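## Task

Place the red earphones in the small chest's lowest drawer and the white earphones in its middle drawer, then make sure all drawers end up closed and the chest is still standing upright.

## Robot and tools

Robot: two arms, left_arm and right_arm, each ending in a two-finger gripper. The fingers point along the gripper's +z axis and spread along its y axis. The reported end_effector_position is the spot between the finger pads, roughly 1 cm short of the tips.

Frames. The scene frame has its origin at table-top height, halfway between the arms and a few cm in from the near table edge; +z is up, +x reaches out over the table, and left_arm sits on the +y side (these names do not match image left/right). left_arm's base is at about (-0.002, +0.322, +0.006) m and right_arm's at about (+0.008, -0.281, +0.005) m, both almost unrotated. Each arm's reported hand pose, velocities and targets, and every offset you send it, use that arm's own base axes. Rotations turn the gripper about its Hand target position. Reported positions may be a few cm off, worse at long reach.

execute_actions(actions, cameras). actions is a list of actions; each action is a table of 1 to 15 rows, one row per 1/30 s step; a shorter table repeats its final row until step 15. Every row is a single list of 14 numbers, each within [-1, 1]: dx, dy, dz, rx, ry, rz, opening for left_arm, followed by the same seven for right_arm. The six pose numbers are an offset, not a pose: measured from that arm's Hand target at the start of the action (not from the previous row), along its base axes. Scale: 1.0 equals 0.6 m of travel or 180 degrees; rx, ry, rz form one rotation vector. Sending the same offset again moves further. Opening is absolute: +1 fully open (0.094 m), -1 shut. Sending six zeros asks nothing new of an arm, but its opening number is always obeyed, so repeat the current opening to keep a grip. Images come back only with an empty actions list or when cameras names them ("all" or names).

move(target, speed, blend, opening_speed, grip_force, blocking, cameras). target is one 14-number row (same layout and scale as above) or a list of up to 15 such rows; every row is an offset from the same starting Hand targets, not chained. Grippers travel in straight lines and all arrive together; the whole move is capped at 10 s. speed: m/s, 0.002 to 2.9, default 0.25 (turning up to twice that in rad/s). blend: corner rounding in metres per waypoint, 0 means stop at each. opening_speed: rate of finger change per second on the -1..+1 scale, at least 0.2; use it to close gently. grip_force: newtons per pad, 10 to 50, per arm or one value, persisting until changed; lower forces close slowly. blocking=false returns early while the move continues. The result adds a move: line saying how it ended (done, off_target, moving, held, fault) and any limits (paced = pose clipped, held = steps withheld). Paths do not avoid obstacles or the other arm; faster moves overshoot and hit harder.

wait(seconds 0 to 3600) lets time pass without new commands. stop() brakes a running move. zoom_image(camera, region=[x0, y0, x1, y1]) enlarges part of a camera's newest image, at most 504 by 504 px. finished_scene(scene) closes the current scene (1 or 2) permanently; the goal must hold with the robot idle.

Cameras: cam_high, cam_low (fixed on a beam behind the arms), cam_left_wrist, cam_right_wrist; all 896x504.

Result lines. Hand target is your last commanded pose after clipping; the next offsets start from it. Grippers often rest short of it or sag lower and tilted because of friction and weight; a later execute_actions call re-requests it, otherwise send the missing distance. grip_measured is the finger opening on the command scale (reads slightly wide when empty, narrower than a firmly held part). grip_effort_nm is gripper motor effort, negative closing. Joint velocities may say within noise; joint torques are raw drive outputs with offsets. Tool commands lists current commands.

Cautions. Orientation commands are clipped each step to within 40 degrees of the current orientation, so rotate in stages. Check position and tilt after each move and correct. Avoid paths passing near an arm's own base (elbow can whip round). Keep the arms, grippers and wrist cameras apart; never close one gripper on the other's fingers. The bar, spacers, plate and low rail near the bases are fixtures that give no warning. A blocked arm keeps pushing; end it by commanding the target back past the gripper. To release, command an opening well above grip_measured. Hold objects gently, lower them before letting go, open drawers smoothly and do not slam them shut or tip the chest. Nothing may fall or be left off the table. Motors heat when holding loads, stretched out or pushing: MOTOR HOT at 75 °C, the arm folds and idles at 90 °C, and collapses at 100 °C. Loose objects may occasionally be nudged by the scene.

Each tool is called after "Call:" as name([rows], argument=value, ...), one row to a line, values as JSON.

## Session

Call:
execute_actions(actions=[])

Scene clock: 0.00 s.
left_arm: end_effector_position=(+0.3963, -0.0044, +0.0842) grip_measured=+1.000 grip_effort_nm=n/a end_effector_quat_wxyz=(+0.575, -0.017, +0.816, +0.051) | right_arm: end_effector_position=(+0.4028, -0.0275, +0.0977) grip_measured=+1.000 grip_effort_nm=n/a end_effector_quat_wxyz=(+0.581, +0.058, +0.810, -0.052)
Joint positions: left_arm=[-0.095 1.591 0.365 0.879 -0.193 -0.002 0.094] | right_arm=[-0.004 1.559 0.4 0.831 0.149 0.032 0.094]
Joint velocities: within noise
Joint torques (N m): no reading
Motor temperatures (°C): left_arm=[24 26 34 31 26 29 26] | right_arm=[25 33 32 32 28 26 25]
Heat: left arm: 34 °C; right arm: 33 °C.
Hand target: left_arm +0.3999, -0.0052, +0.0922; +0.585, -0.018, +0.809, +0.049 | right_arm +0.4065, -0.0278, +0.1063; +0.592, +0.059, +0.802, -0.052
Tool commands: left_gripper/opening=+1.0 right_gripper/opening=+1.0

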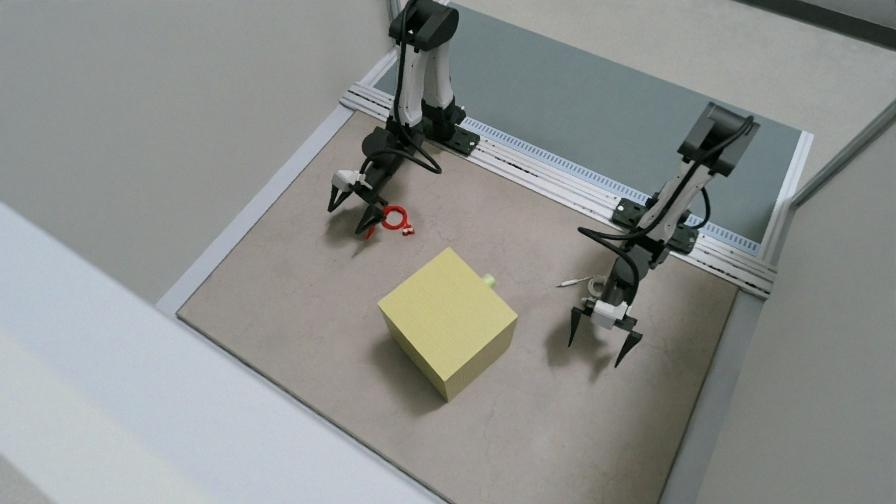

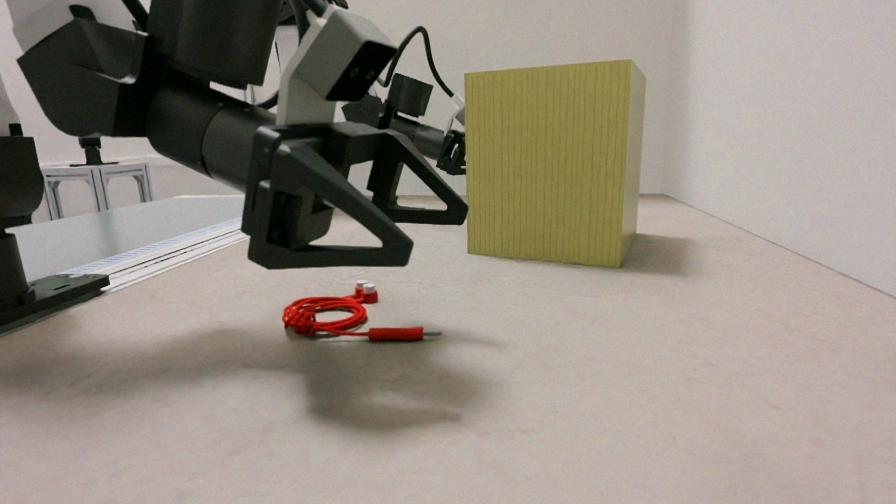

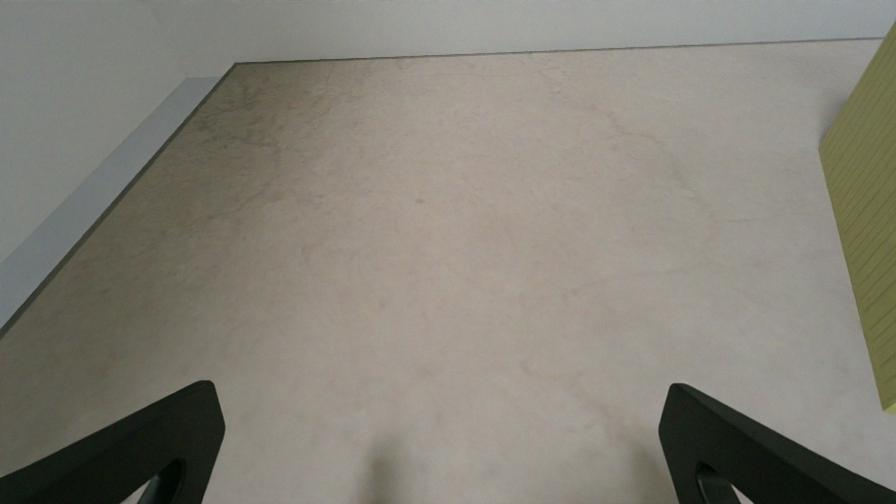

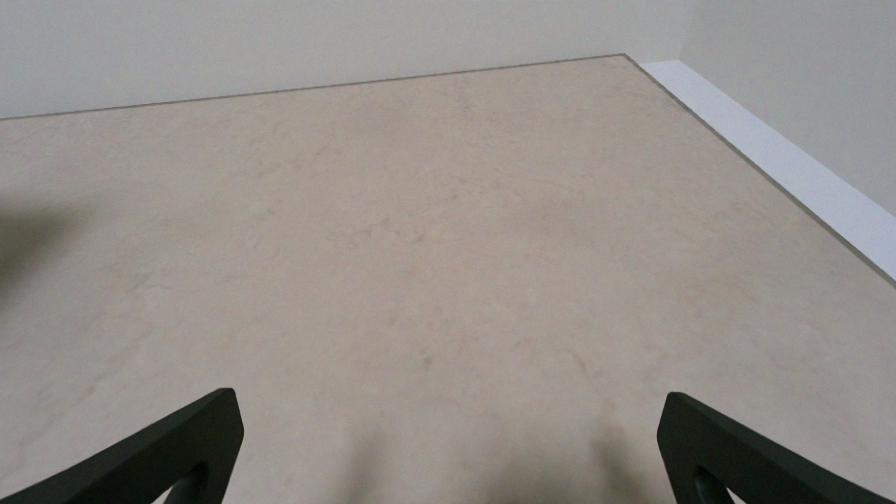

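Call:
move(target=[-0.34,0,0.25,0,0.27,0,1,-0.34,0,0.25,0,0.27,0,1], speed=0.4, cameras=["all"])

Scene clock: 16.07 s.
left_arm: end_effector_position=(+0.1953, -0.0049, +0.2350) grip_measured=+1.000 grip_effort_nm=0.01 end_effector_quat_wxyz=(+0.195, +0.012, +0.979, +0.058) | right_arm: end_effector_position=(+0.1996, -0.0288, +0.2485) grip_measured=+1.000 grip_effort_nm=0.01 end_effector_quat_wxyz=(+0.198, +0.025, +0.977, -0.078)
Joint positions: left_arm=[-0.183 1.031 1.303 -1.472 -0.177 -0.126 0.094] | right_arm=[-0.004 1.052 1.363 -1.482 0.161 0.015 0.094]
Joint torques (N m): left_arm=[0.92 -0.65 8.77 1.05 0.07 0.02] | right_arm=[-0.47 -0.5 8.17 1.12 0.17 0.09]
Motor temperatures (°C): left_arm=[24 27 35 35 26 29 26] | right_arm=[25 34 35 38 28 26 25]
Heat: left arm: 35 °C; right arm: 38 °C.
Hand target: left_arm +0.1960, -0.0052, +0.2423; +0.201, +0.004, +0.978, +0.052 | right_arm +0.2024, -0.0278, +0.2563; +0.209, +0.033, +0.975, -0.072
Off the commanded pose: left_arm 0.007 m, 1 deg | right_arm 0.008 m, 2 deg.
move: done; limits=paced

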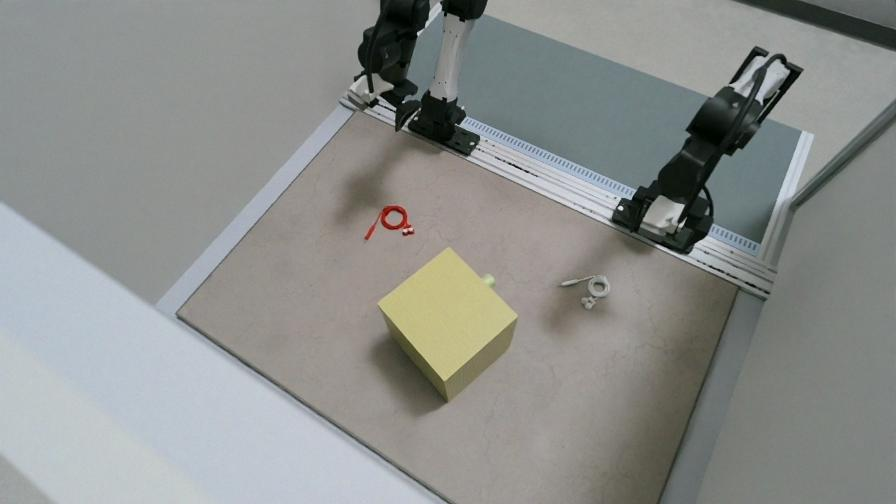

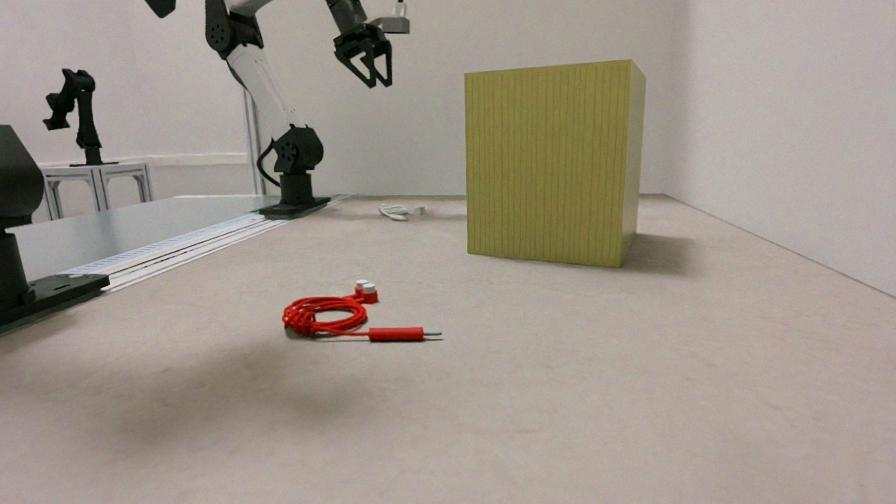

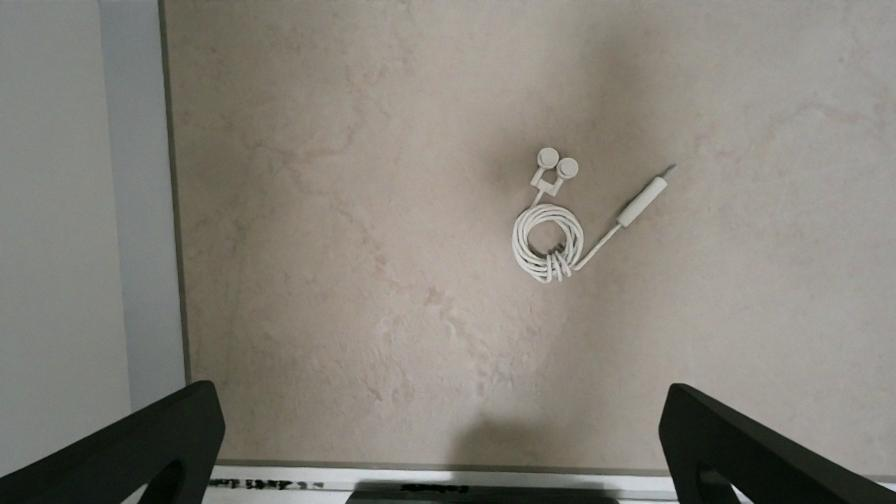

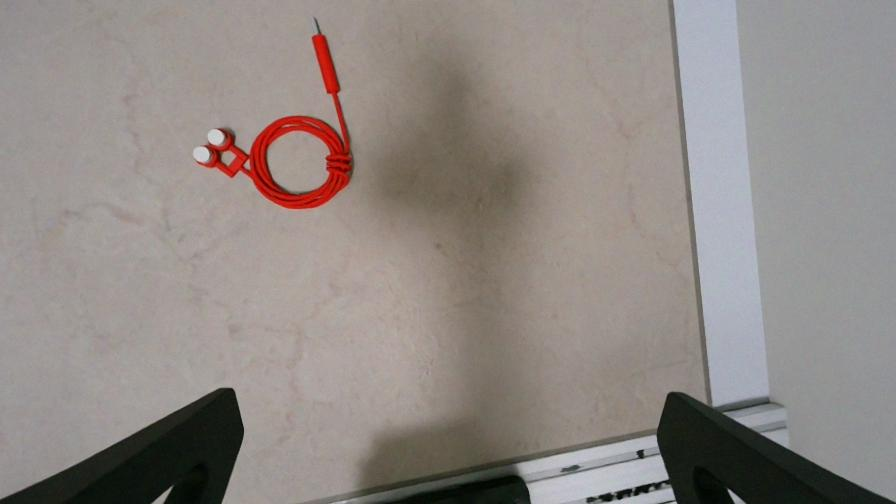

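Call:
move(target=[0,-0.158,-0.05,-0.091,-0.363,-0.121,1,0.096,0.097,-0.193,0.041,0.012,0.029,1], speed=0.4, cameras=["cam_left_wrist","cam_right_wrist","cam_high"])

Scene clock: 59.43 s.
left_arm: end_effector_position=(+0.1957, -0.1001, +0.2077) grip_measured=+1.000 grip_effort_nm=0.01 end_effector_quat_wxyz=(+0.670, +0.121, +0.725, -0.100) | right_arm: end_effector_position=(+0.2573, +0.0262, +0.1425) grip_measured=+1.000 grip_effort_nm=0.01 end_effector_quat_wxyz=(+0.188, -0.001, +0.982, -0.007)
Joint positions: left_arm=[-0.99 0.017 0.235 -0.322 -0.674 -0.049 0.094] | right_arm=[0.147 1.167 0.993 -1.024 0.068 0.133 0.094]
Joint torques (N m): left_arm=[-0.36 1.62 6.22 2.37 -0.05 0.2] | right_arm=[0.57 -2.17 5.89 1.32 0.1 0.11]
Heat: left arm: 39 °C; right arm: 39 °C.
Hand target: left_arm +0.1959, -0.1001, +0.2123; +0.696, +0.123, +0.697, -0.122 | right_arm +0.2601, +0.0304, +0.1405; +0.191, +0.000, +0.982, +0.000
Off the commanded pose: left_arm 0.005 m, 5 deg | right_arm 0.005 m, 1 deg.
joint sent to its limit (left arm) — joint 2 (shoulder), lower limit. The joint targets are off in orientation, not in position.
move: off_target (left_arm)
Images, in order (width x height): cam_high 896x504, cam_left_wrist 896x504, cam_right_wrist 896x504.

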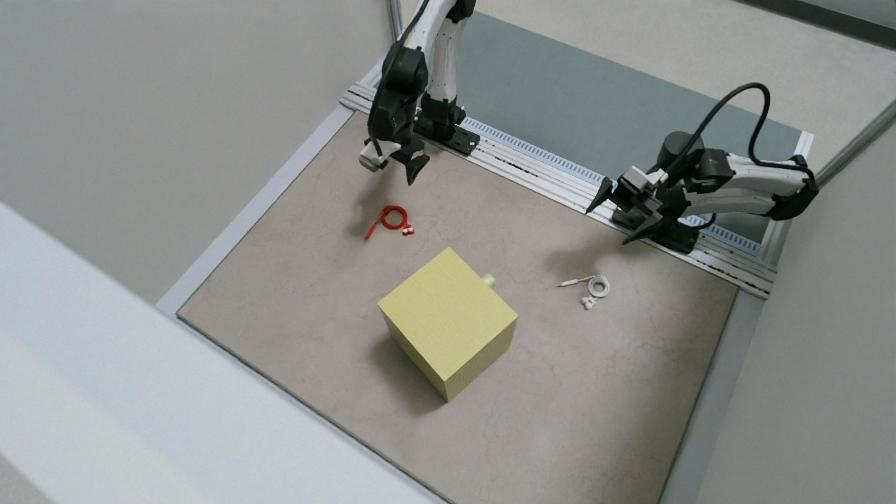

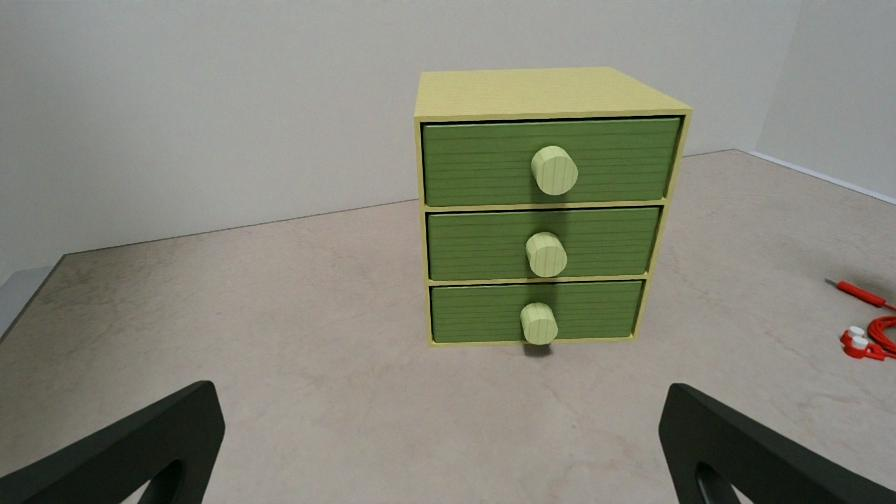

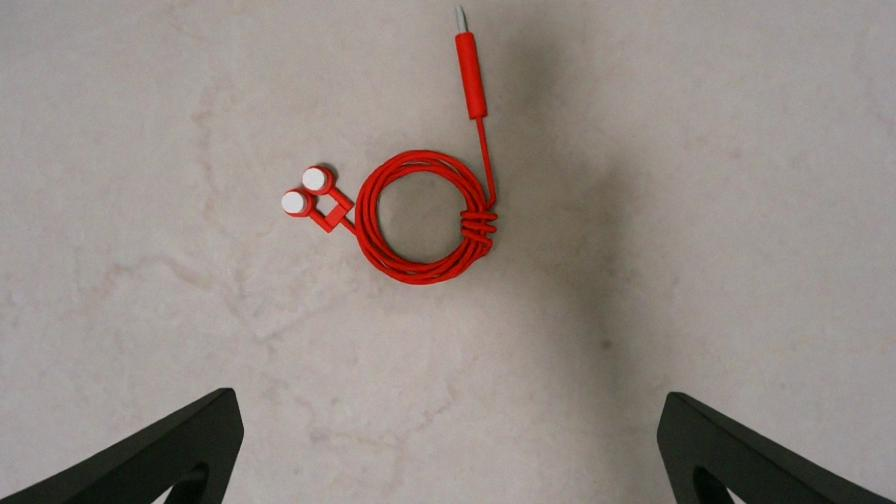

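Call:
move([
  [0.252,-0.225,-0.203,0.05,0.158,0.017,1,0.13,0.014,-0.084,0.074,0.074,-0.496,-0.2],
], speed=0.4, cameras=["cam_left_wrist","cam_right_wrist","cam_low"])

Scene clock: 102.00 s.
left_arm: end_effector_position=(+0.3349, -0.2254, +0.0746) grip_measured=+1.000 grip_effort_nm=0.01 end_effector_quat_wxyz=(+0.474, +0.138, +0.868, -0.057) | right_arm: end_effector_position=(+0.3319, +0.0392, +0.0855) grip_measured=-0.198 grip_effort_nm=-0.08 end_effector_quat_wxyz=(+0.030, +0.699, +0.713, -0.038)
Joint positions: left_arm=[-0.762 1.563 0.612 0.317 -0.402 -0.241 0.094] | right_arm=[0.166 1.841 1.461 -1.217 0.094 1.718 0.038]
Joint torques (N m): left_arm=[0.91 -4.7 9.24 2.28 0.01 0.07] | right_arm=[-0.73 -5.98 8.29 0.03 0.17 0.13]
Motor temperatures (°C): left_arm=[24 26 38 43 25 29 26] | right_arm=[25 33 38 34 27 26 25]
Heat: left arm: 43 °C; right arm: 38 °C.
Hand target: left_arm +0.3471, -0.2350, +0.0905; +0.495, +0.124, +0.856, -0.076 | right_arm +0.3381, +0.0388, +0.0901; +0.031, +0.707, +0.706, -0.031
Off the commanded pose: left_arm 0.022 m, 4 deg | right_arm 0.008 m, 1 deg.
move: off_target (left_arm)
Images, in order (width x height): cam_low 896x504, cam_left_wrist 896x504, cam_right_wrist 896x504.

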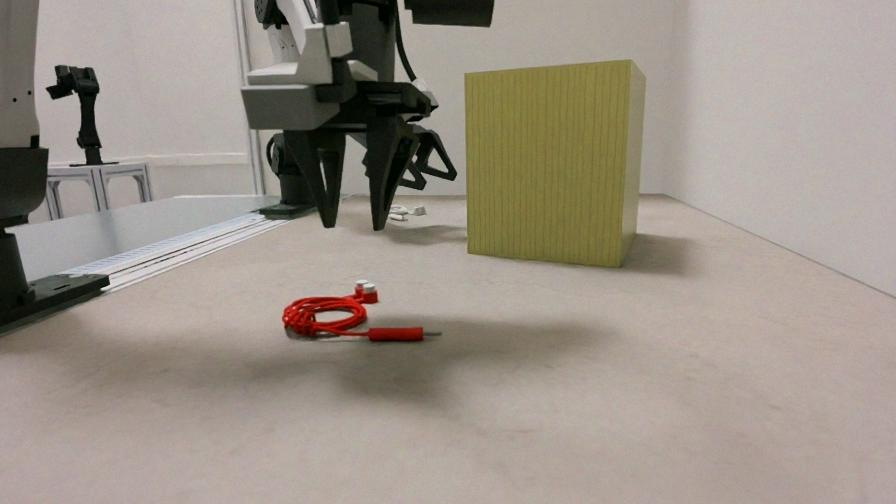

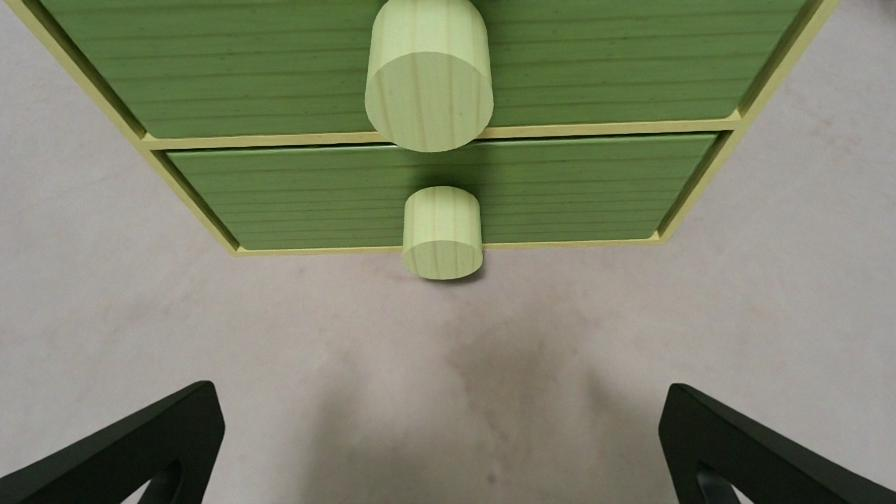

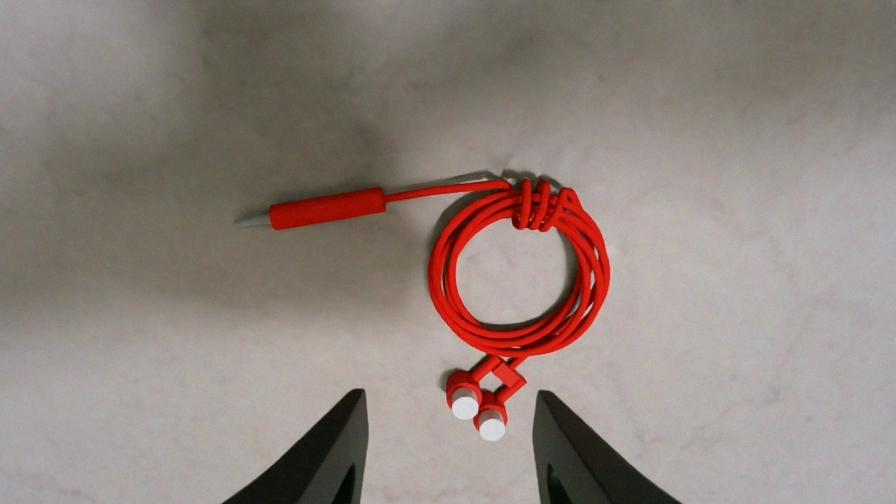

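Call:
move([
  [-0.012,0.007,-0.05,-0.032,-0.106,0,1,0,0,-0.126,0,0,0,-0.2],
  [-0.012,0.007,-0.05,-0.032,-0.106,0,1,0,0,-0.126,0,0,0,-1],
  [-0.012,0.007,-0.05,-0.032,-0.106,0,1,0,0,0.08,0,0,0,-1],
], speed=[0.15,0.25,0.2], grip_force=[50,25], cameras=["cam_left_wrist","cam_right_wrist","cam_low"])

Scene clock: 134.53 s.
left_arm: end_effector_position=(+0.3396, -0.2272, +0.0482) grip_measured=+1.000 grip_effort_nm=0.01 end_effector_quat_wxyz=(+0.616, +0.118, +0.775, -0.082) | right_arm: end_effector_position=(+0.3331, +0.0395, +0.1312) grip_measured=-0.993 grip_effort_nm=-0.38 end_effector_quat_wxyz=(+0.028, +0.699, +0.713, -0.041)
Joint positions: left_arm=[-0.793 1.996 0.392 1.341 -0.494 -0.108 0.094] | right_arm=[0.166 1.844 1.646 -1.406 0.093 1.719 0]
Joint torques (N m): left_arm=[-0.27 -5.56 2.69 2.81 -0.02 0.18] | right_arm=[-0.79 -6.74 8.29 -0.02 0.22 0.05]
Heat: left arm: 44 °C; right arm: 42 °C.
Hand target: left_arm +0.3400, -0.2307, +0.0604; +0.636, +0.110, +0.758, -0.097 | right_arm +0.3381, +0.0388, +0.1381; +0.031, +0.707, +0.706, -0.031
Off the commanded pose: left_arm 0.013 m, 4 deg | right_arm 0.009 m, 2 deg.
grip_force (N): 50, 25
move: off_target (left_arm)
Images, in order (width x height): cam_low 896x504, cam_left_wrist 896x504, cam_right_wrist 896x504.

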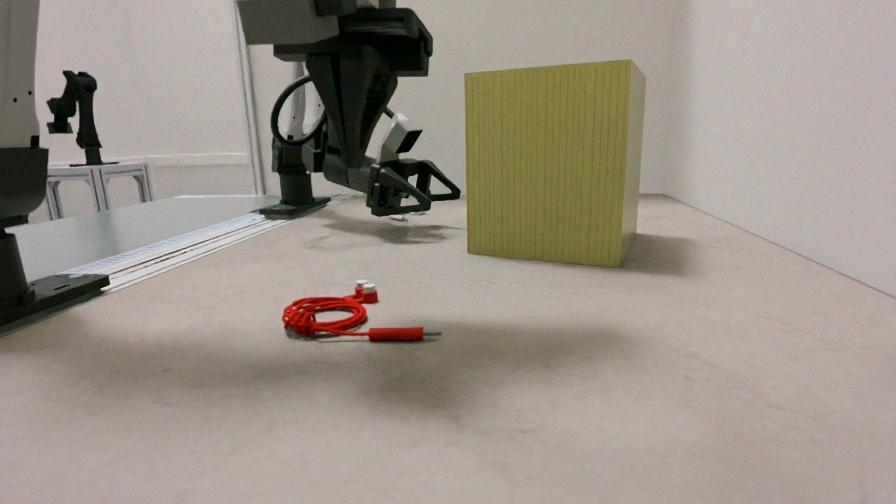

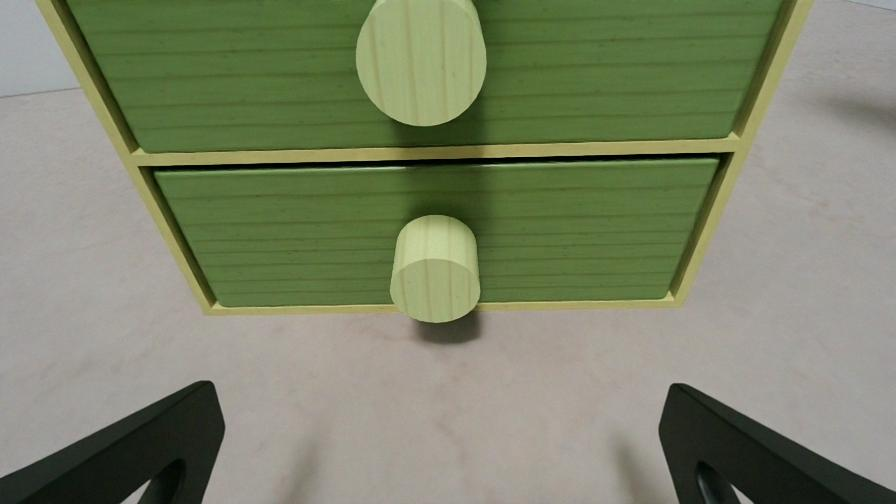

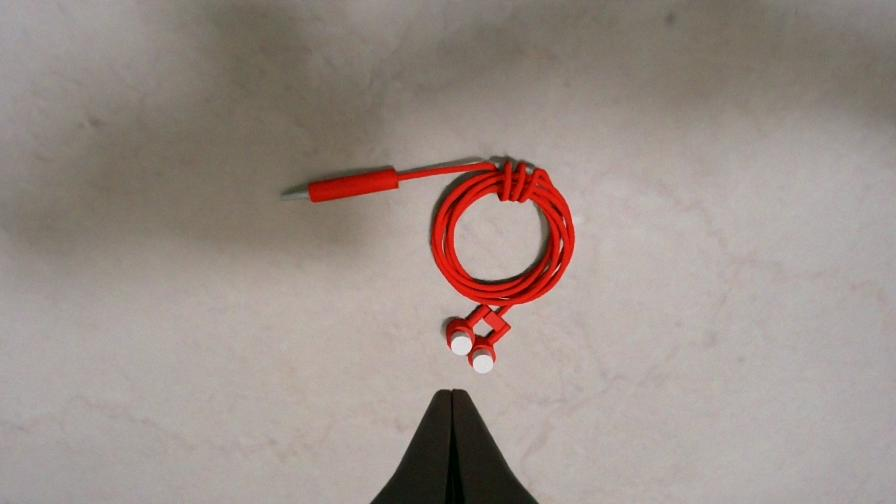

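Call:
move([
  [0.117,-0.035,-0.018,0,0,0,1,0,0.017,-0.21,0,0,0,-0.2],
  [0.117,-0.035,-0.018,0,0,0,-1,0,0.017,-0.21,0,0,0,-0.2],
], speed=[0.15,0.15], opening_speed=1.0, cameras=["cam_left_wrist","cam_right_wrist","cam_low"])

Scene clock: 151.30 s.
left_arm: end_effector_position=(+0.4052, -0.2469, +0.0454) grip_measured=-0.463 grip_effort_nm=-1.02 end_effector_quat_wxyz=(+0.630, +0.109, +0.764, -0.089) | right_arm: end_effector_position=(+0.3382, +0.0463, +0.0167) grip_measured=-0.202 grip_effort_nm=0.09 end_effector_quat_wxyz=(+0.034, +0.704, +0.708, -0.032)
Joint positions: left_arm=[-0.69 2.15 0.645 1.296 -0.4 -0.08 0.025] | right_arm=[0.183 1.926 1.291 -0.95 0.092 1.749 0.038]
Joint torques (N m): left_arm=[0.68 -7.01 5.82 2.2 0.18 0.17] | right_arm=[0.43 -6.32 5.01 0.27 0.2 0.1]
Motor temperatures (°C): left_arm=[24 28 37 49 25 28 25] | right_arm=[25 37 42 31 27 26 25]
Heat: left arm: 49 °C; right arm: 42 °C.
Hand target: left_arm +0.4101, -0.2518, +0.0495; +0.636, +0.110, +0.758, -0.097 | right_arm +0.3380, +0.0490, +0.0121; +0.031, +0.707, +0.706, -0.031
Off the commanded pose: left_arm 0.008 m, 1 deg | right_arm 0.005 m, 0 deg.
grip_force (N): 50, 25
move: done
Images, in order (width x height): cam_low 896x504, cam_left_wrist 896x504, cam_right_wrist 896x504.

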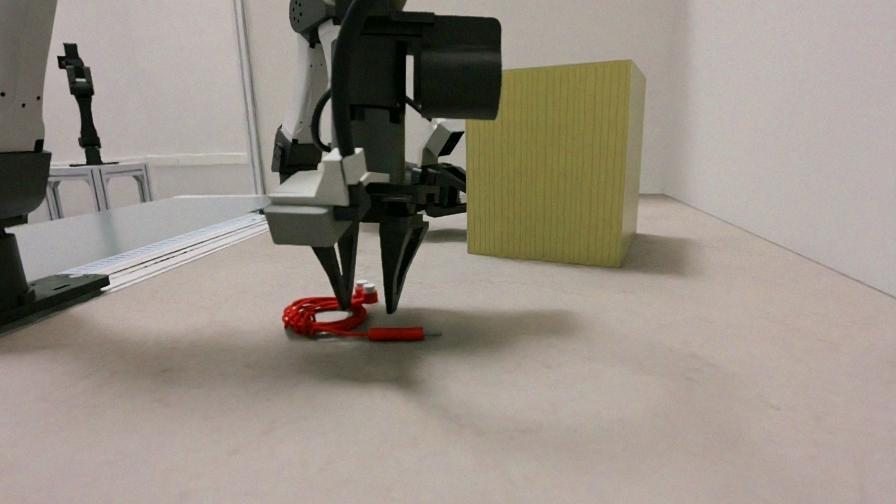

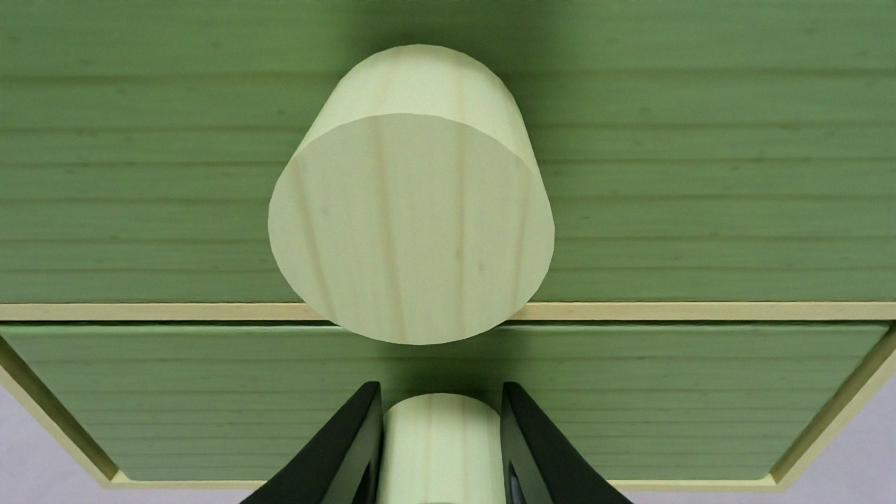

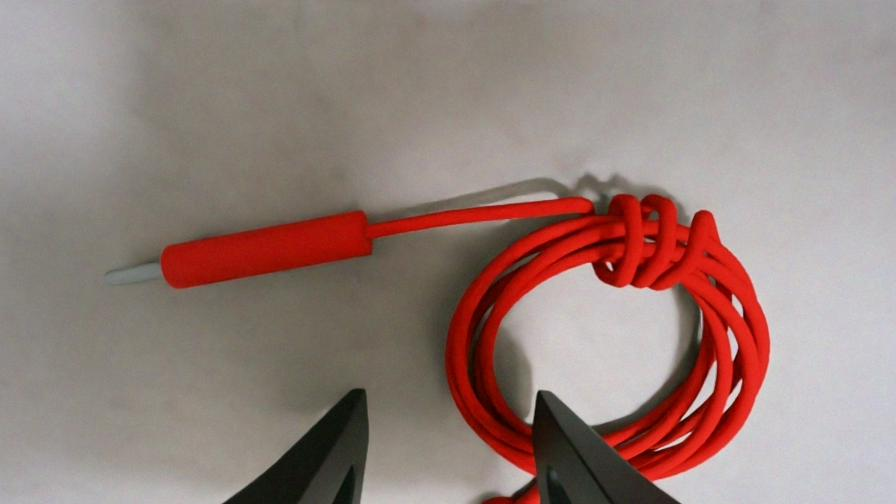

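Call:
move([
  [-0.03,0.009,0,0,0,0,-1,-0.01,-0.021,0.03,0,0,0,-0.2],
  [-0.159,0.048,0.0,0,0,0,-1,-0.01,-0.021,-0.017,0,0,0,-1],
  [-0.159,0.048,0.0,0,0,0,-1,-0.01,-0.021,0.15,0,0,0,-1],
], speed=[0.1,0.12,0.15], cameras=["cam_left_wrist","cam_right_wrist","cam_low","cam_high"])

Scene clock: 165.20 s.
left_arm: end_effector_position=(+0.3216, -0.2215, +0.0408) grip_measured=-0.463 grip_effort_nm=-1.02 end_effector_quat_wxyz=(+0.620, +0.113, +0.772, -0.077) | right_arm: end_effector_position=(+0.3256, +0.0368, +0.0898) grip_measured=-0.897 grip_effort_nm=-0.56 end_effector_quat_wxyz=(+0.023, +0.706, +0.706, -0.047)
Joint positions: left_arm=[-0.841 2.042 0.332 1.451 -0.557 -0.118 0.025] | right_arm=[0.162 1.836 1.471 -1.255 0.092 1.735 0.005]
Joint torques (N m): left_arm=[-0.87 -5.2 -0.13 2.94 0.06 0.16] | right_arm=[-0.66 -7.77 8.27 -0.03 0.19 -0.16]
Heat: left arm: 50 °C; right arm: 40 °C.
Hand target: left_arm +0.3147, -0.2230, +0.0496; +0.636, +0.111, +0.758, -0.097 | right_arm +0.3320, +0.0364, +0.1020; +0.031, +0.707, +0.706, -0.031
Off the commanded pose: left_arm 0.011 m, 3 deg | right_arm 0.014 m, 2 deg.
grip_force (N): 50, 25
move: off_target (left_arm, right_arm)

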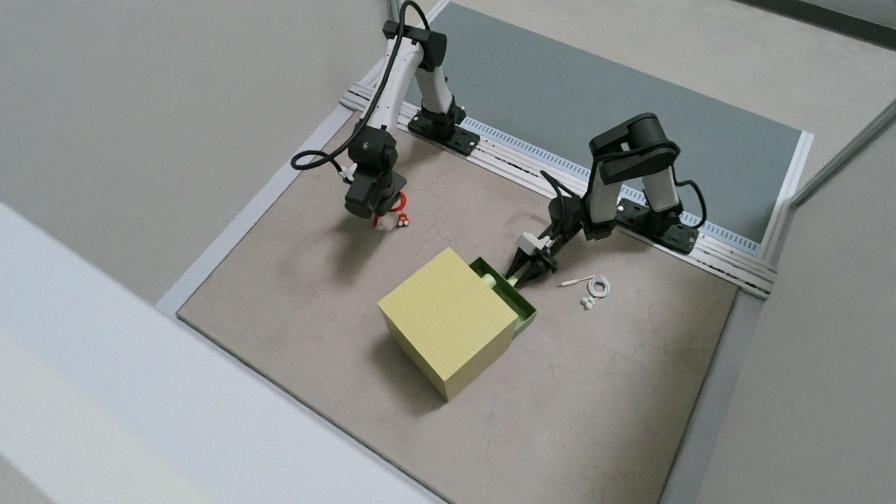

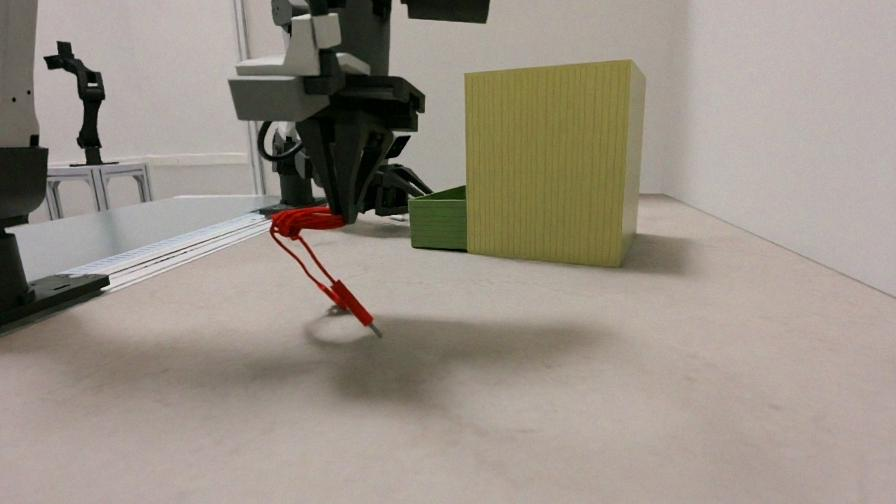

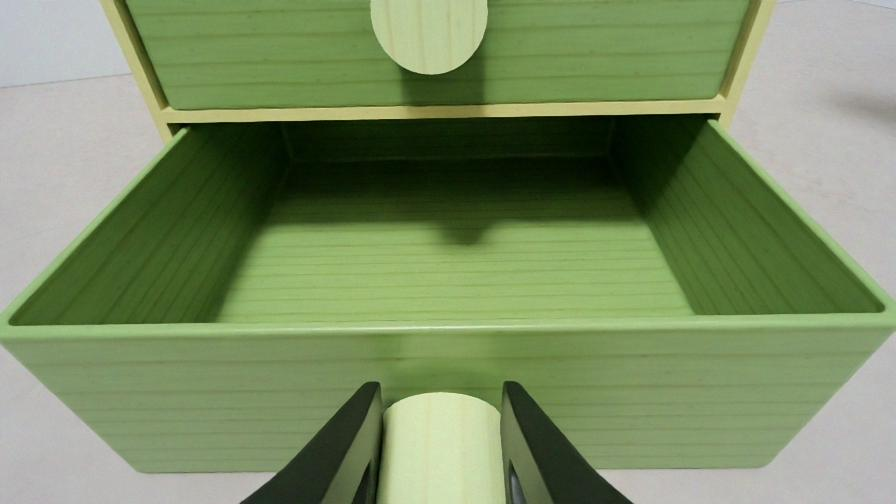

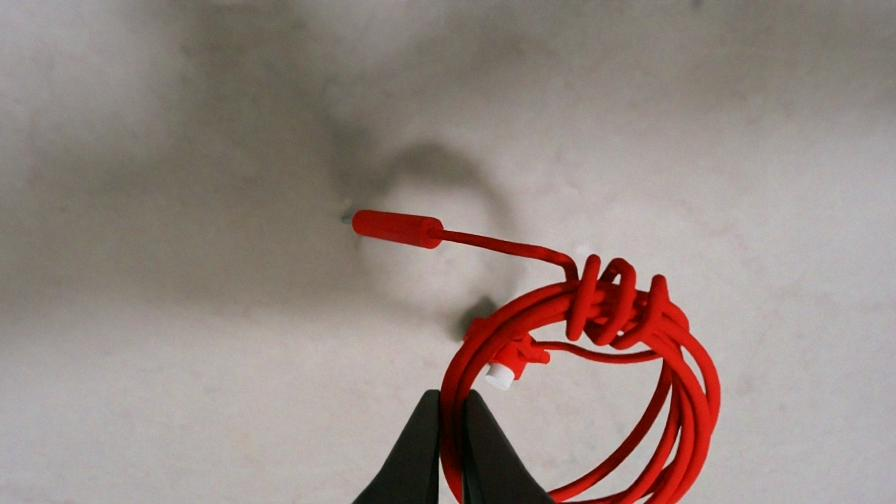

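Call:
move([
  [-0.048,0.015,0,0,0,0,-1,0,0,0.16,0,0,0,-1],
  [-0.048,0.015,0,0,0,0,0.4,0,0,0.16,0,0,0,-1],
  [-0.143,0.043,0.0,0,0,0,0.4,0,0,0.16,0,0,0,-1],
  [-0.19,0.27,0.2,0.049,0.318,0.085,0.4,0.047,0.607,0.16,-0.167,-0.123,0.392,-1],
], speed=[0.12,0.15,0.2,0.3], cameras=["cam_left_wrist","cam_right_wrist","cam_low","cam_high"])

Scene clock: 195.37 s.
left_arm: end_effector_position=(+0.1974, -0.0595, +0.1606) grip_measured=+0.397 grip_effort_nm=0.15 end_effector_quat_wxyz=(+0.187, -0.001, +0.982, +0.006) | right_arm: end_effector_position=(+0.3573, +0.3977, +0.1926) grip_measured=-0.897 grip_effort_nm=-0.57 end_effector_quat_wxyz=(+0.360, +0.118, +0.925, -0.004)
Joint positions: left_arm=[-0.433 0.997 0.984 -1.219 -0.166 -0.407 0.066] | right_arm=[1.043 2.542 2.837 -1.533 0.671 1.179 0.005]
Joint velocities: left_arm=[within noise] | right_arm=[-0.012 0.007 -0.007 -0.081 -0.168 0.007 -0.001]
Joint torques (N m): left_arm=[0.85 -0.88 9.78 1 0.08 0.21] | right_arm=[0.02 -9.85 8.16 0.9 0.7 -0.13]
Motor temperatures (°C): left_arm=[24 29 35 55 25 28 26] | right_arm=[25 42 42 30 27 26 26]
Heat: left arm: 55 °C; right arm: 42 °C.
Hand target: left_arm +0.2007, -0.0610, +0.1695; +0.194, +0.000, +0.981, +0.000 | right_arm +0.3602, +0.4006, +0.1980; +0.338, +0.139, +0.929, -0.051
Off the commanded pose: left_arm 0.010 m, 1 deg | right_arm 0.007 m, 7 deg.
elbow stopped short (right arm): the move would have taken joint 3 (elbow) straighter than the controller allows.
grip_force (N): 50, 25
move: off_target (right_arm); target 2's new opening was sent with left_arm's hand 0.013 m and 5 deg from that target; limits=paced

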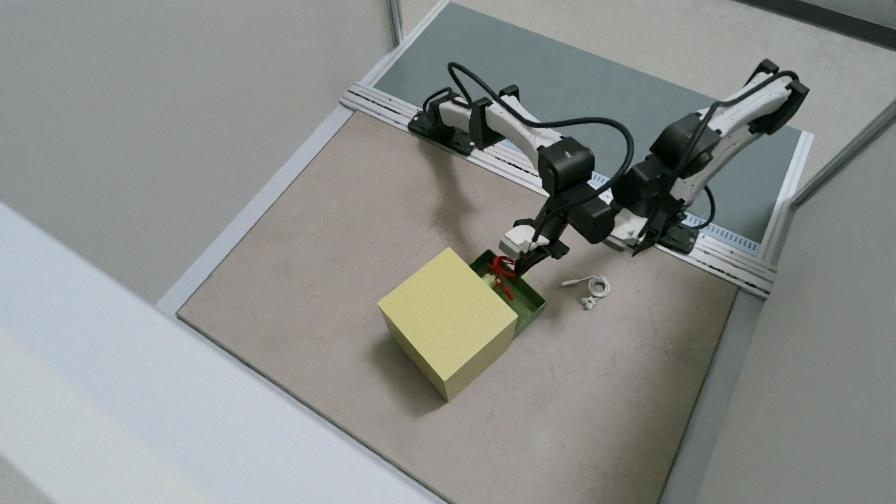

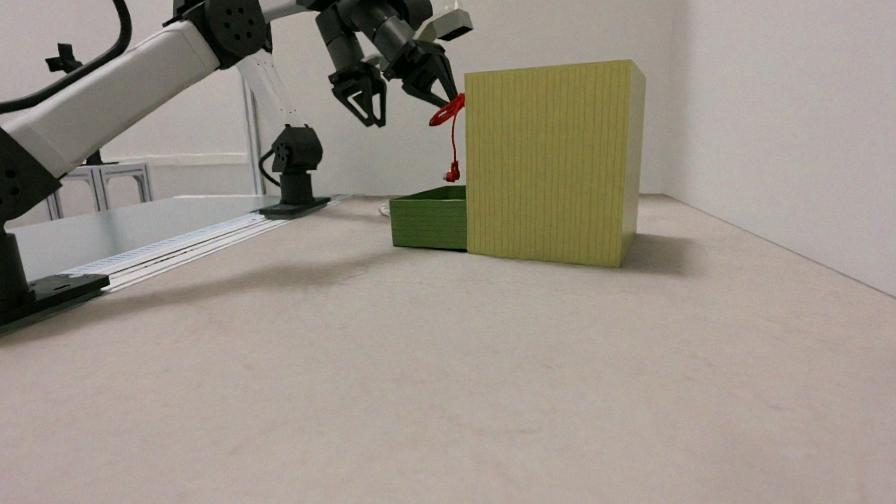

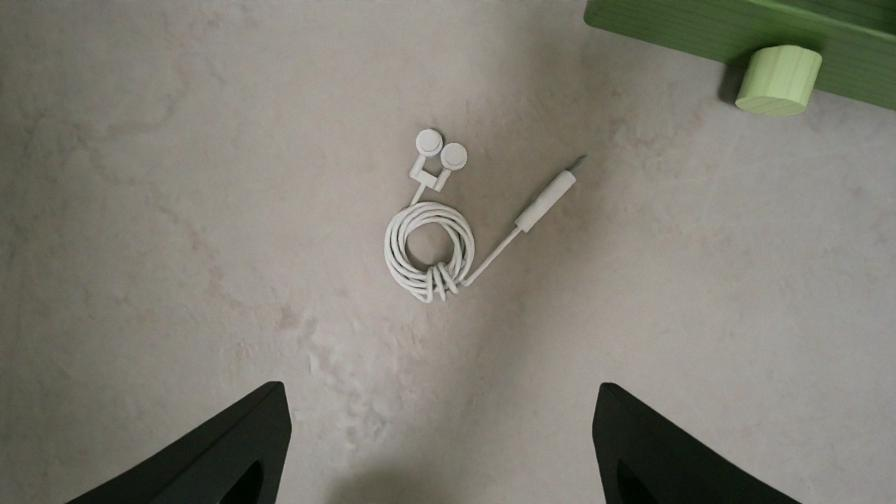

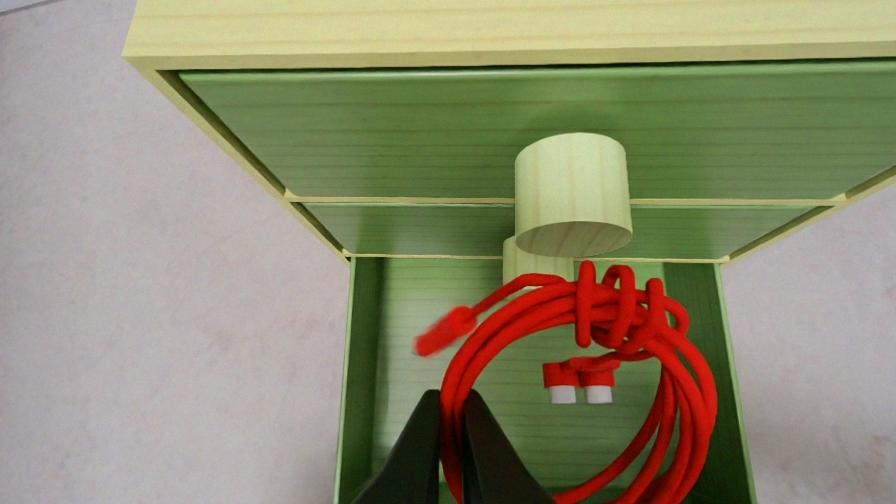

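Call:
move([
  [0,0,0,0,0,0,-0.36,-0.023,0.007,-0.242,0,0,0,-0.897],
  [0.065,-0.018,-0.167,0,0,0,-0.36,-0.023,0.007,-0.242,0,0,0,-0.4],
  [0.065,-0.018,-0.167,0,0,0,-0.36,-0.023,0.007,0,0,0,0,-0.4],
], speed=[0.15,0.2,0.2], cameras=["cam_left_wrist","cam_right_wrist","cam_low","cam_high"])

Scene clock: 210.07 s.
left_arm: end_effector_position=(+0.1974, -0.0596, +0.1606) grip_measured=-0.356 grip_effort_nm=-0.13 end_effector_quat_wxyz=(+0.187, -0.001, +0.982, +0.006) | right_arm: end_effector_position=(+0.3570, +0.3969, +0.1809) grip_measured=-0.897 grip_effort_nm=-0.54 end_effector_quat_wxyz=(+0.355, +0.117, +0.927, -0.016)
Joint positions: left_arm=[-0.433 0.997 0.984 -1.219 -0.166 -0.406 0.03] | right_arm=[1.043 2.549 2.808 -1.529 0.672 1.188 0.005]
Joint torques (N m): left_arm=[0.87 -0.92 9.7 1.01 0.04 0.24] | right_arm=[0.06 -11.4 6.22 0.88 0.52 -0.11]
Motor temperatures (°C): left_arm=[24 27 39 48 25 28 26] | right_arm=[25 46 44 31 27 26 26]
Heat: left arm: 48 °C; right arm: 46 °C.
Hand target: left_arm +0.2007, -0.0610, +0.1694; +0.194, +0.000, +0.981, +0.000 (not the last commanded pose) | right_arm +0.3572, +0.3972, +0.1878; +0.358, +0.118, +0.926, -0.009 (not the last commanded pose)
Tool commands: left_gripper/opening=-0.36 right_gripper/opening=-0.897
Off the commanded pose: left_arm 0.101 m, 1 deg | right_arm 0.022 m, 5 deg.
grip_force (N): 50, 25
move: held (right_arm; a check stopped the path), off_target (left_arm; braked when a check withheld steps of right_arm); path passed 0 of 3 targets; target 2's new opening was not sent; limits=held
pose unreachable (right arm): on one or more control steps of this call, first in action 0 (counted from 0), this arm could not follow its commanded pose, so it was not sent that pose on those steps. It may still have moved: this result reports where it is.
cause: moving toward the commanded pose would bring a part of the arm too close to another arm (this arm's wrist (the part past joint 4) and the left arm's wrist camera, along the way the arms are being sent, or toward where that arm still pushes).

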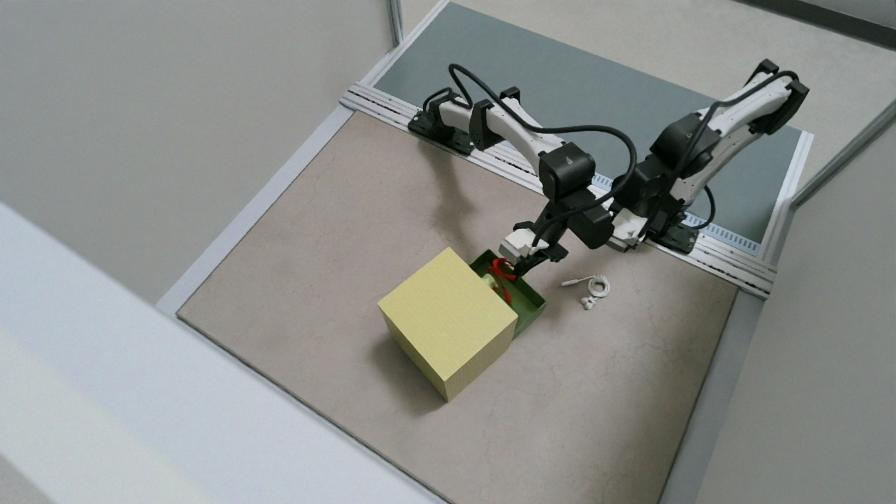

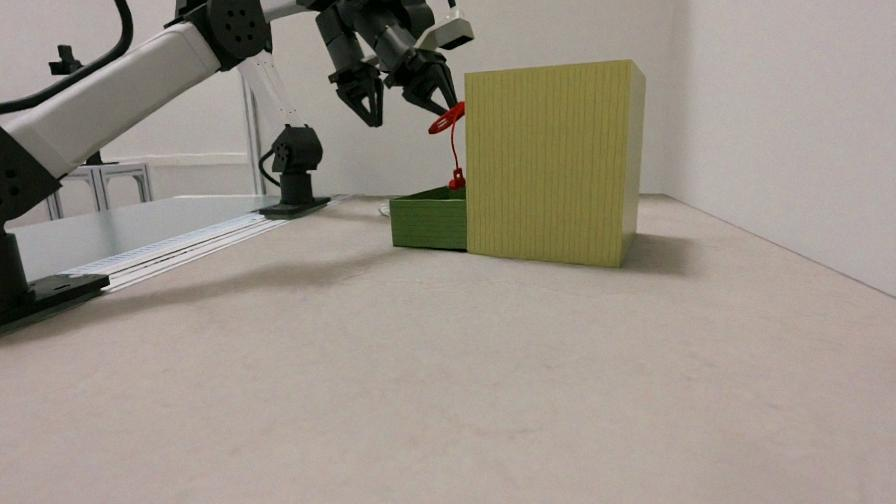

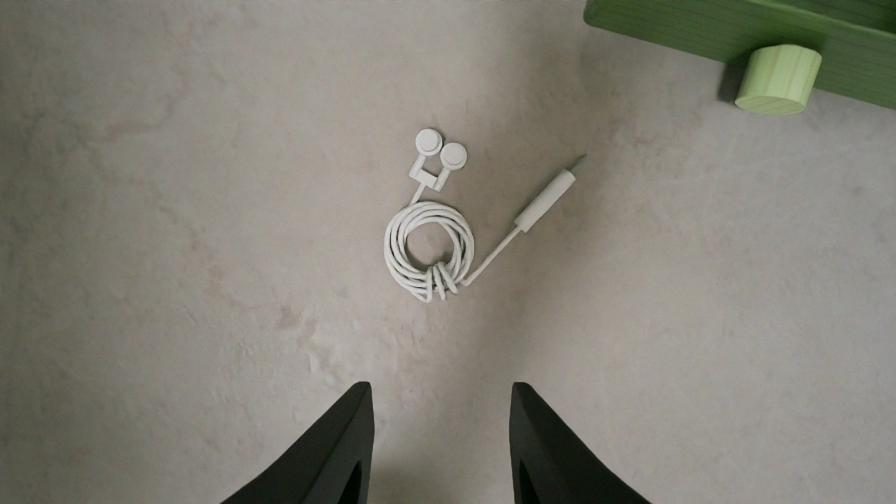

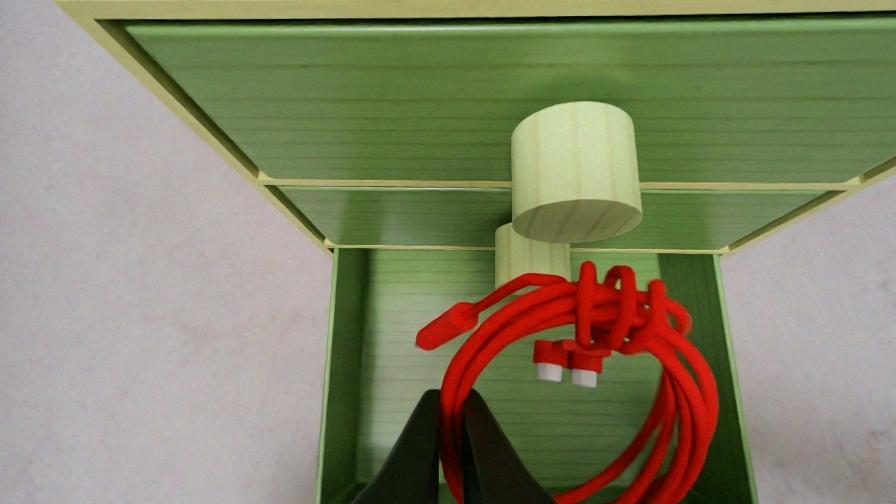

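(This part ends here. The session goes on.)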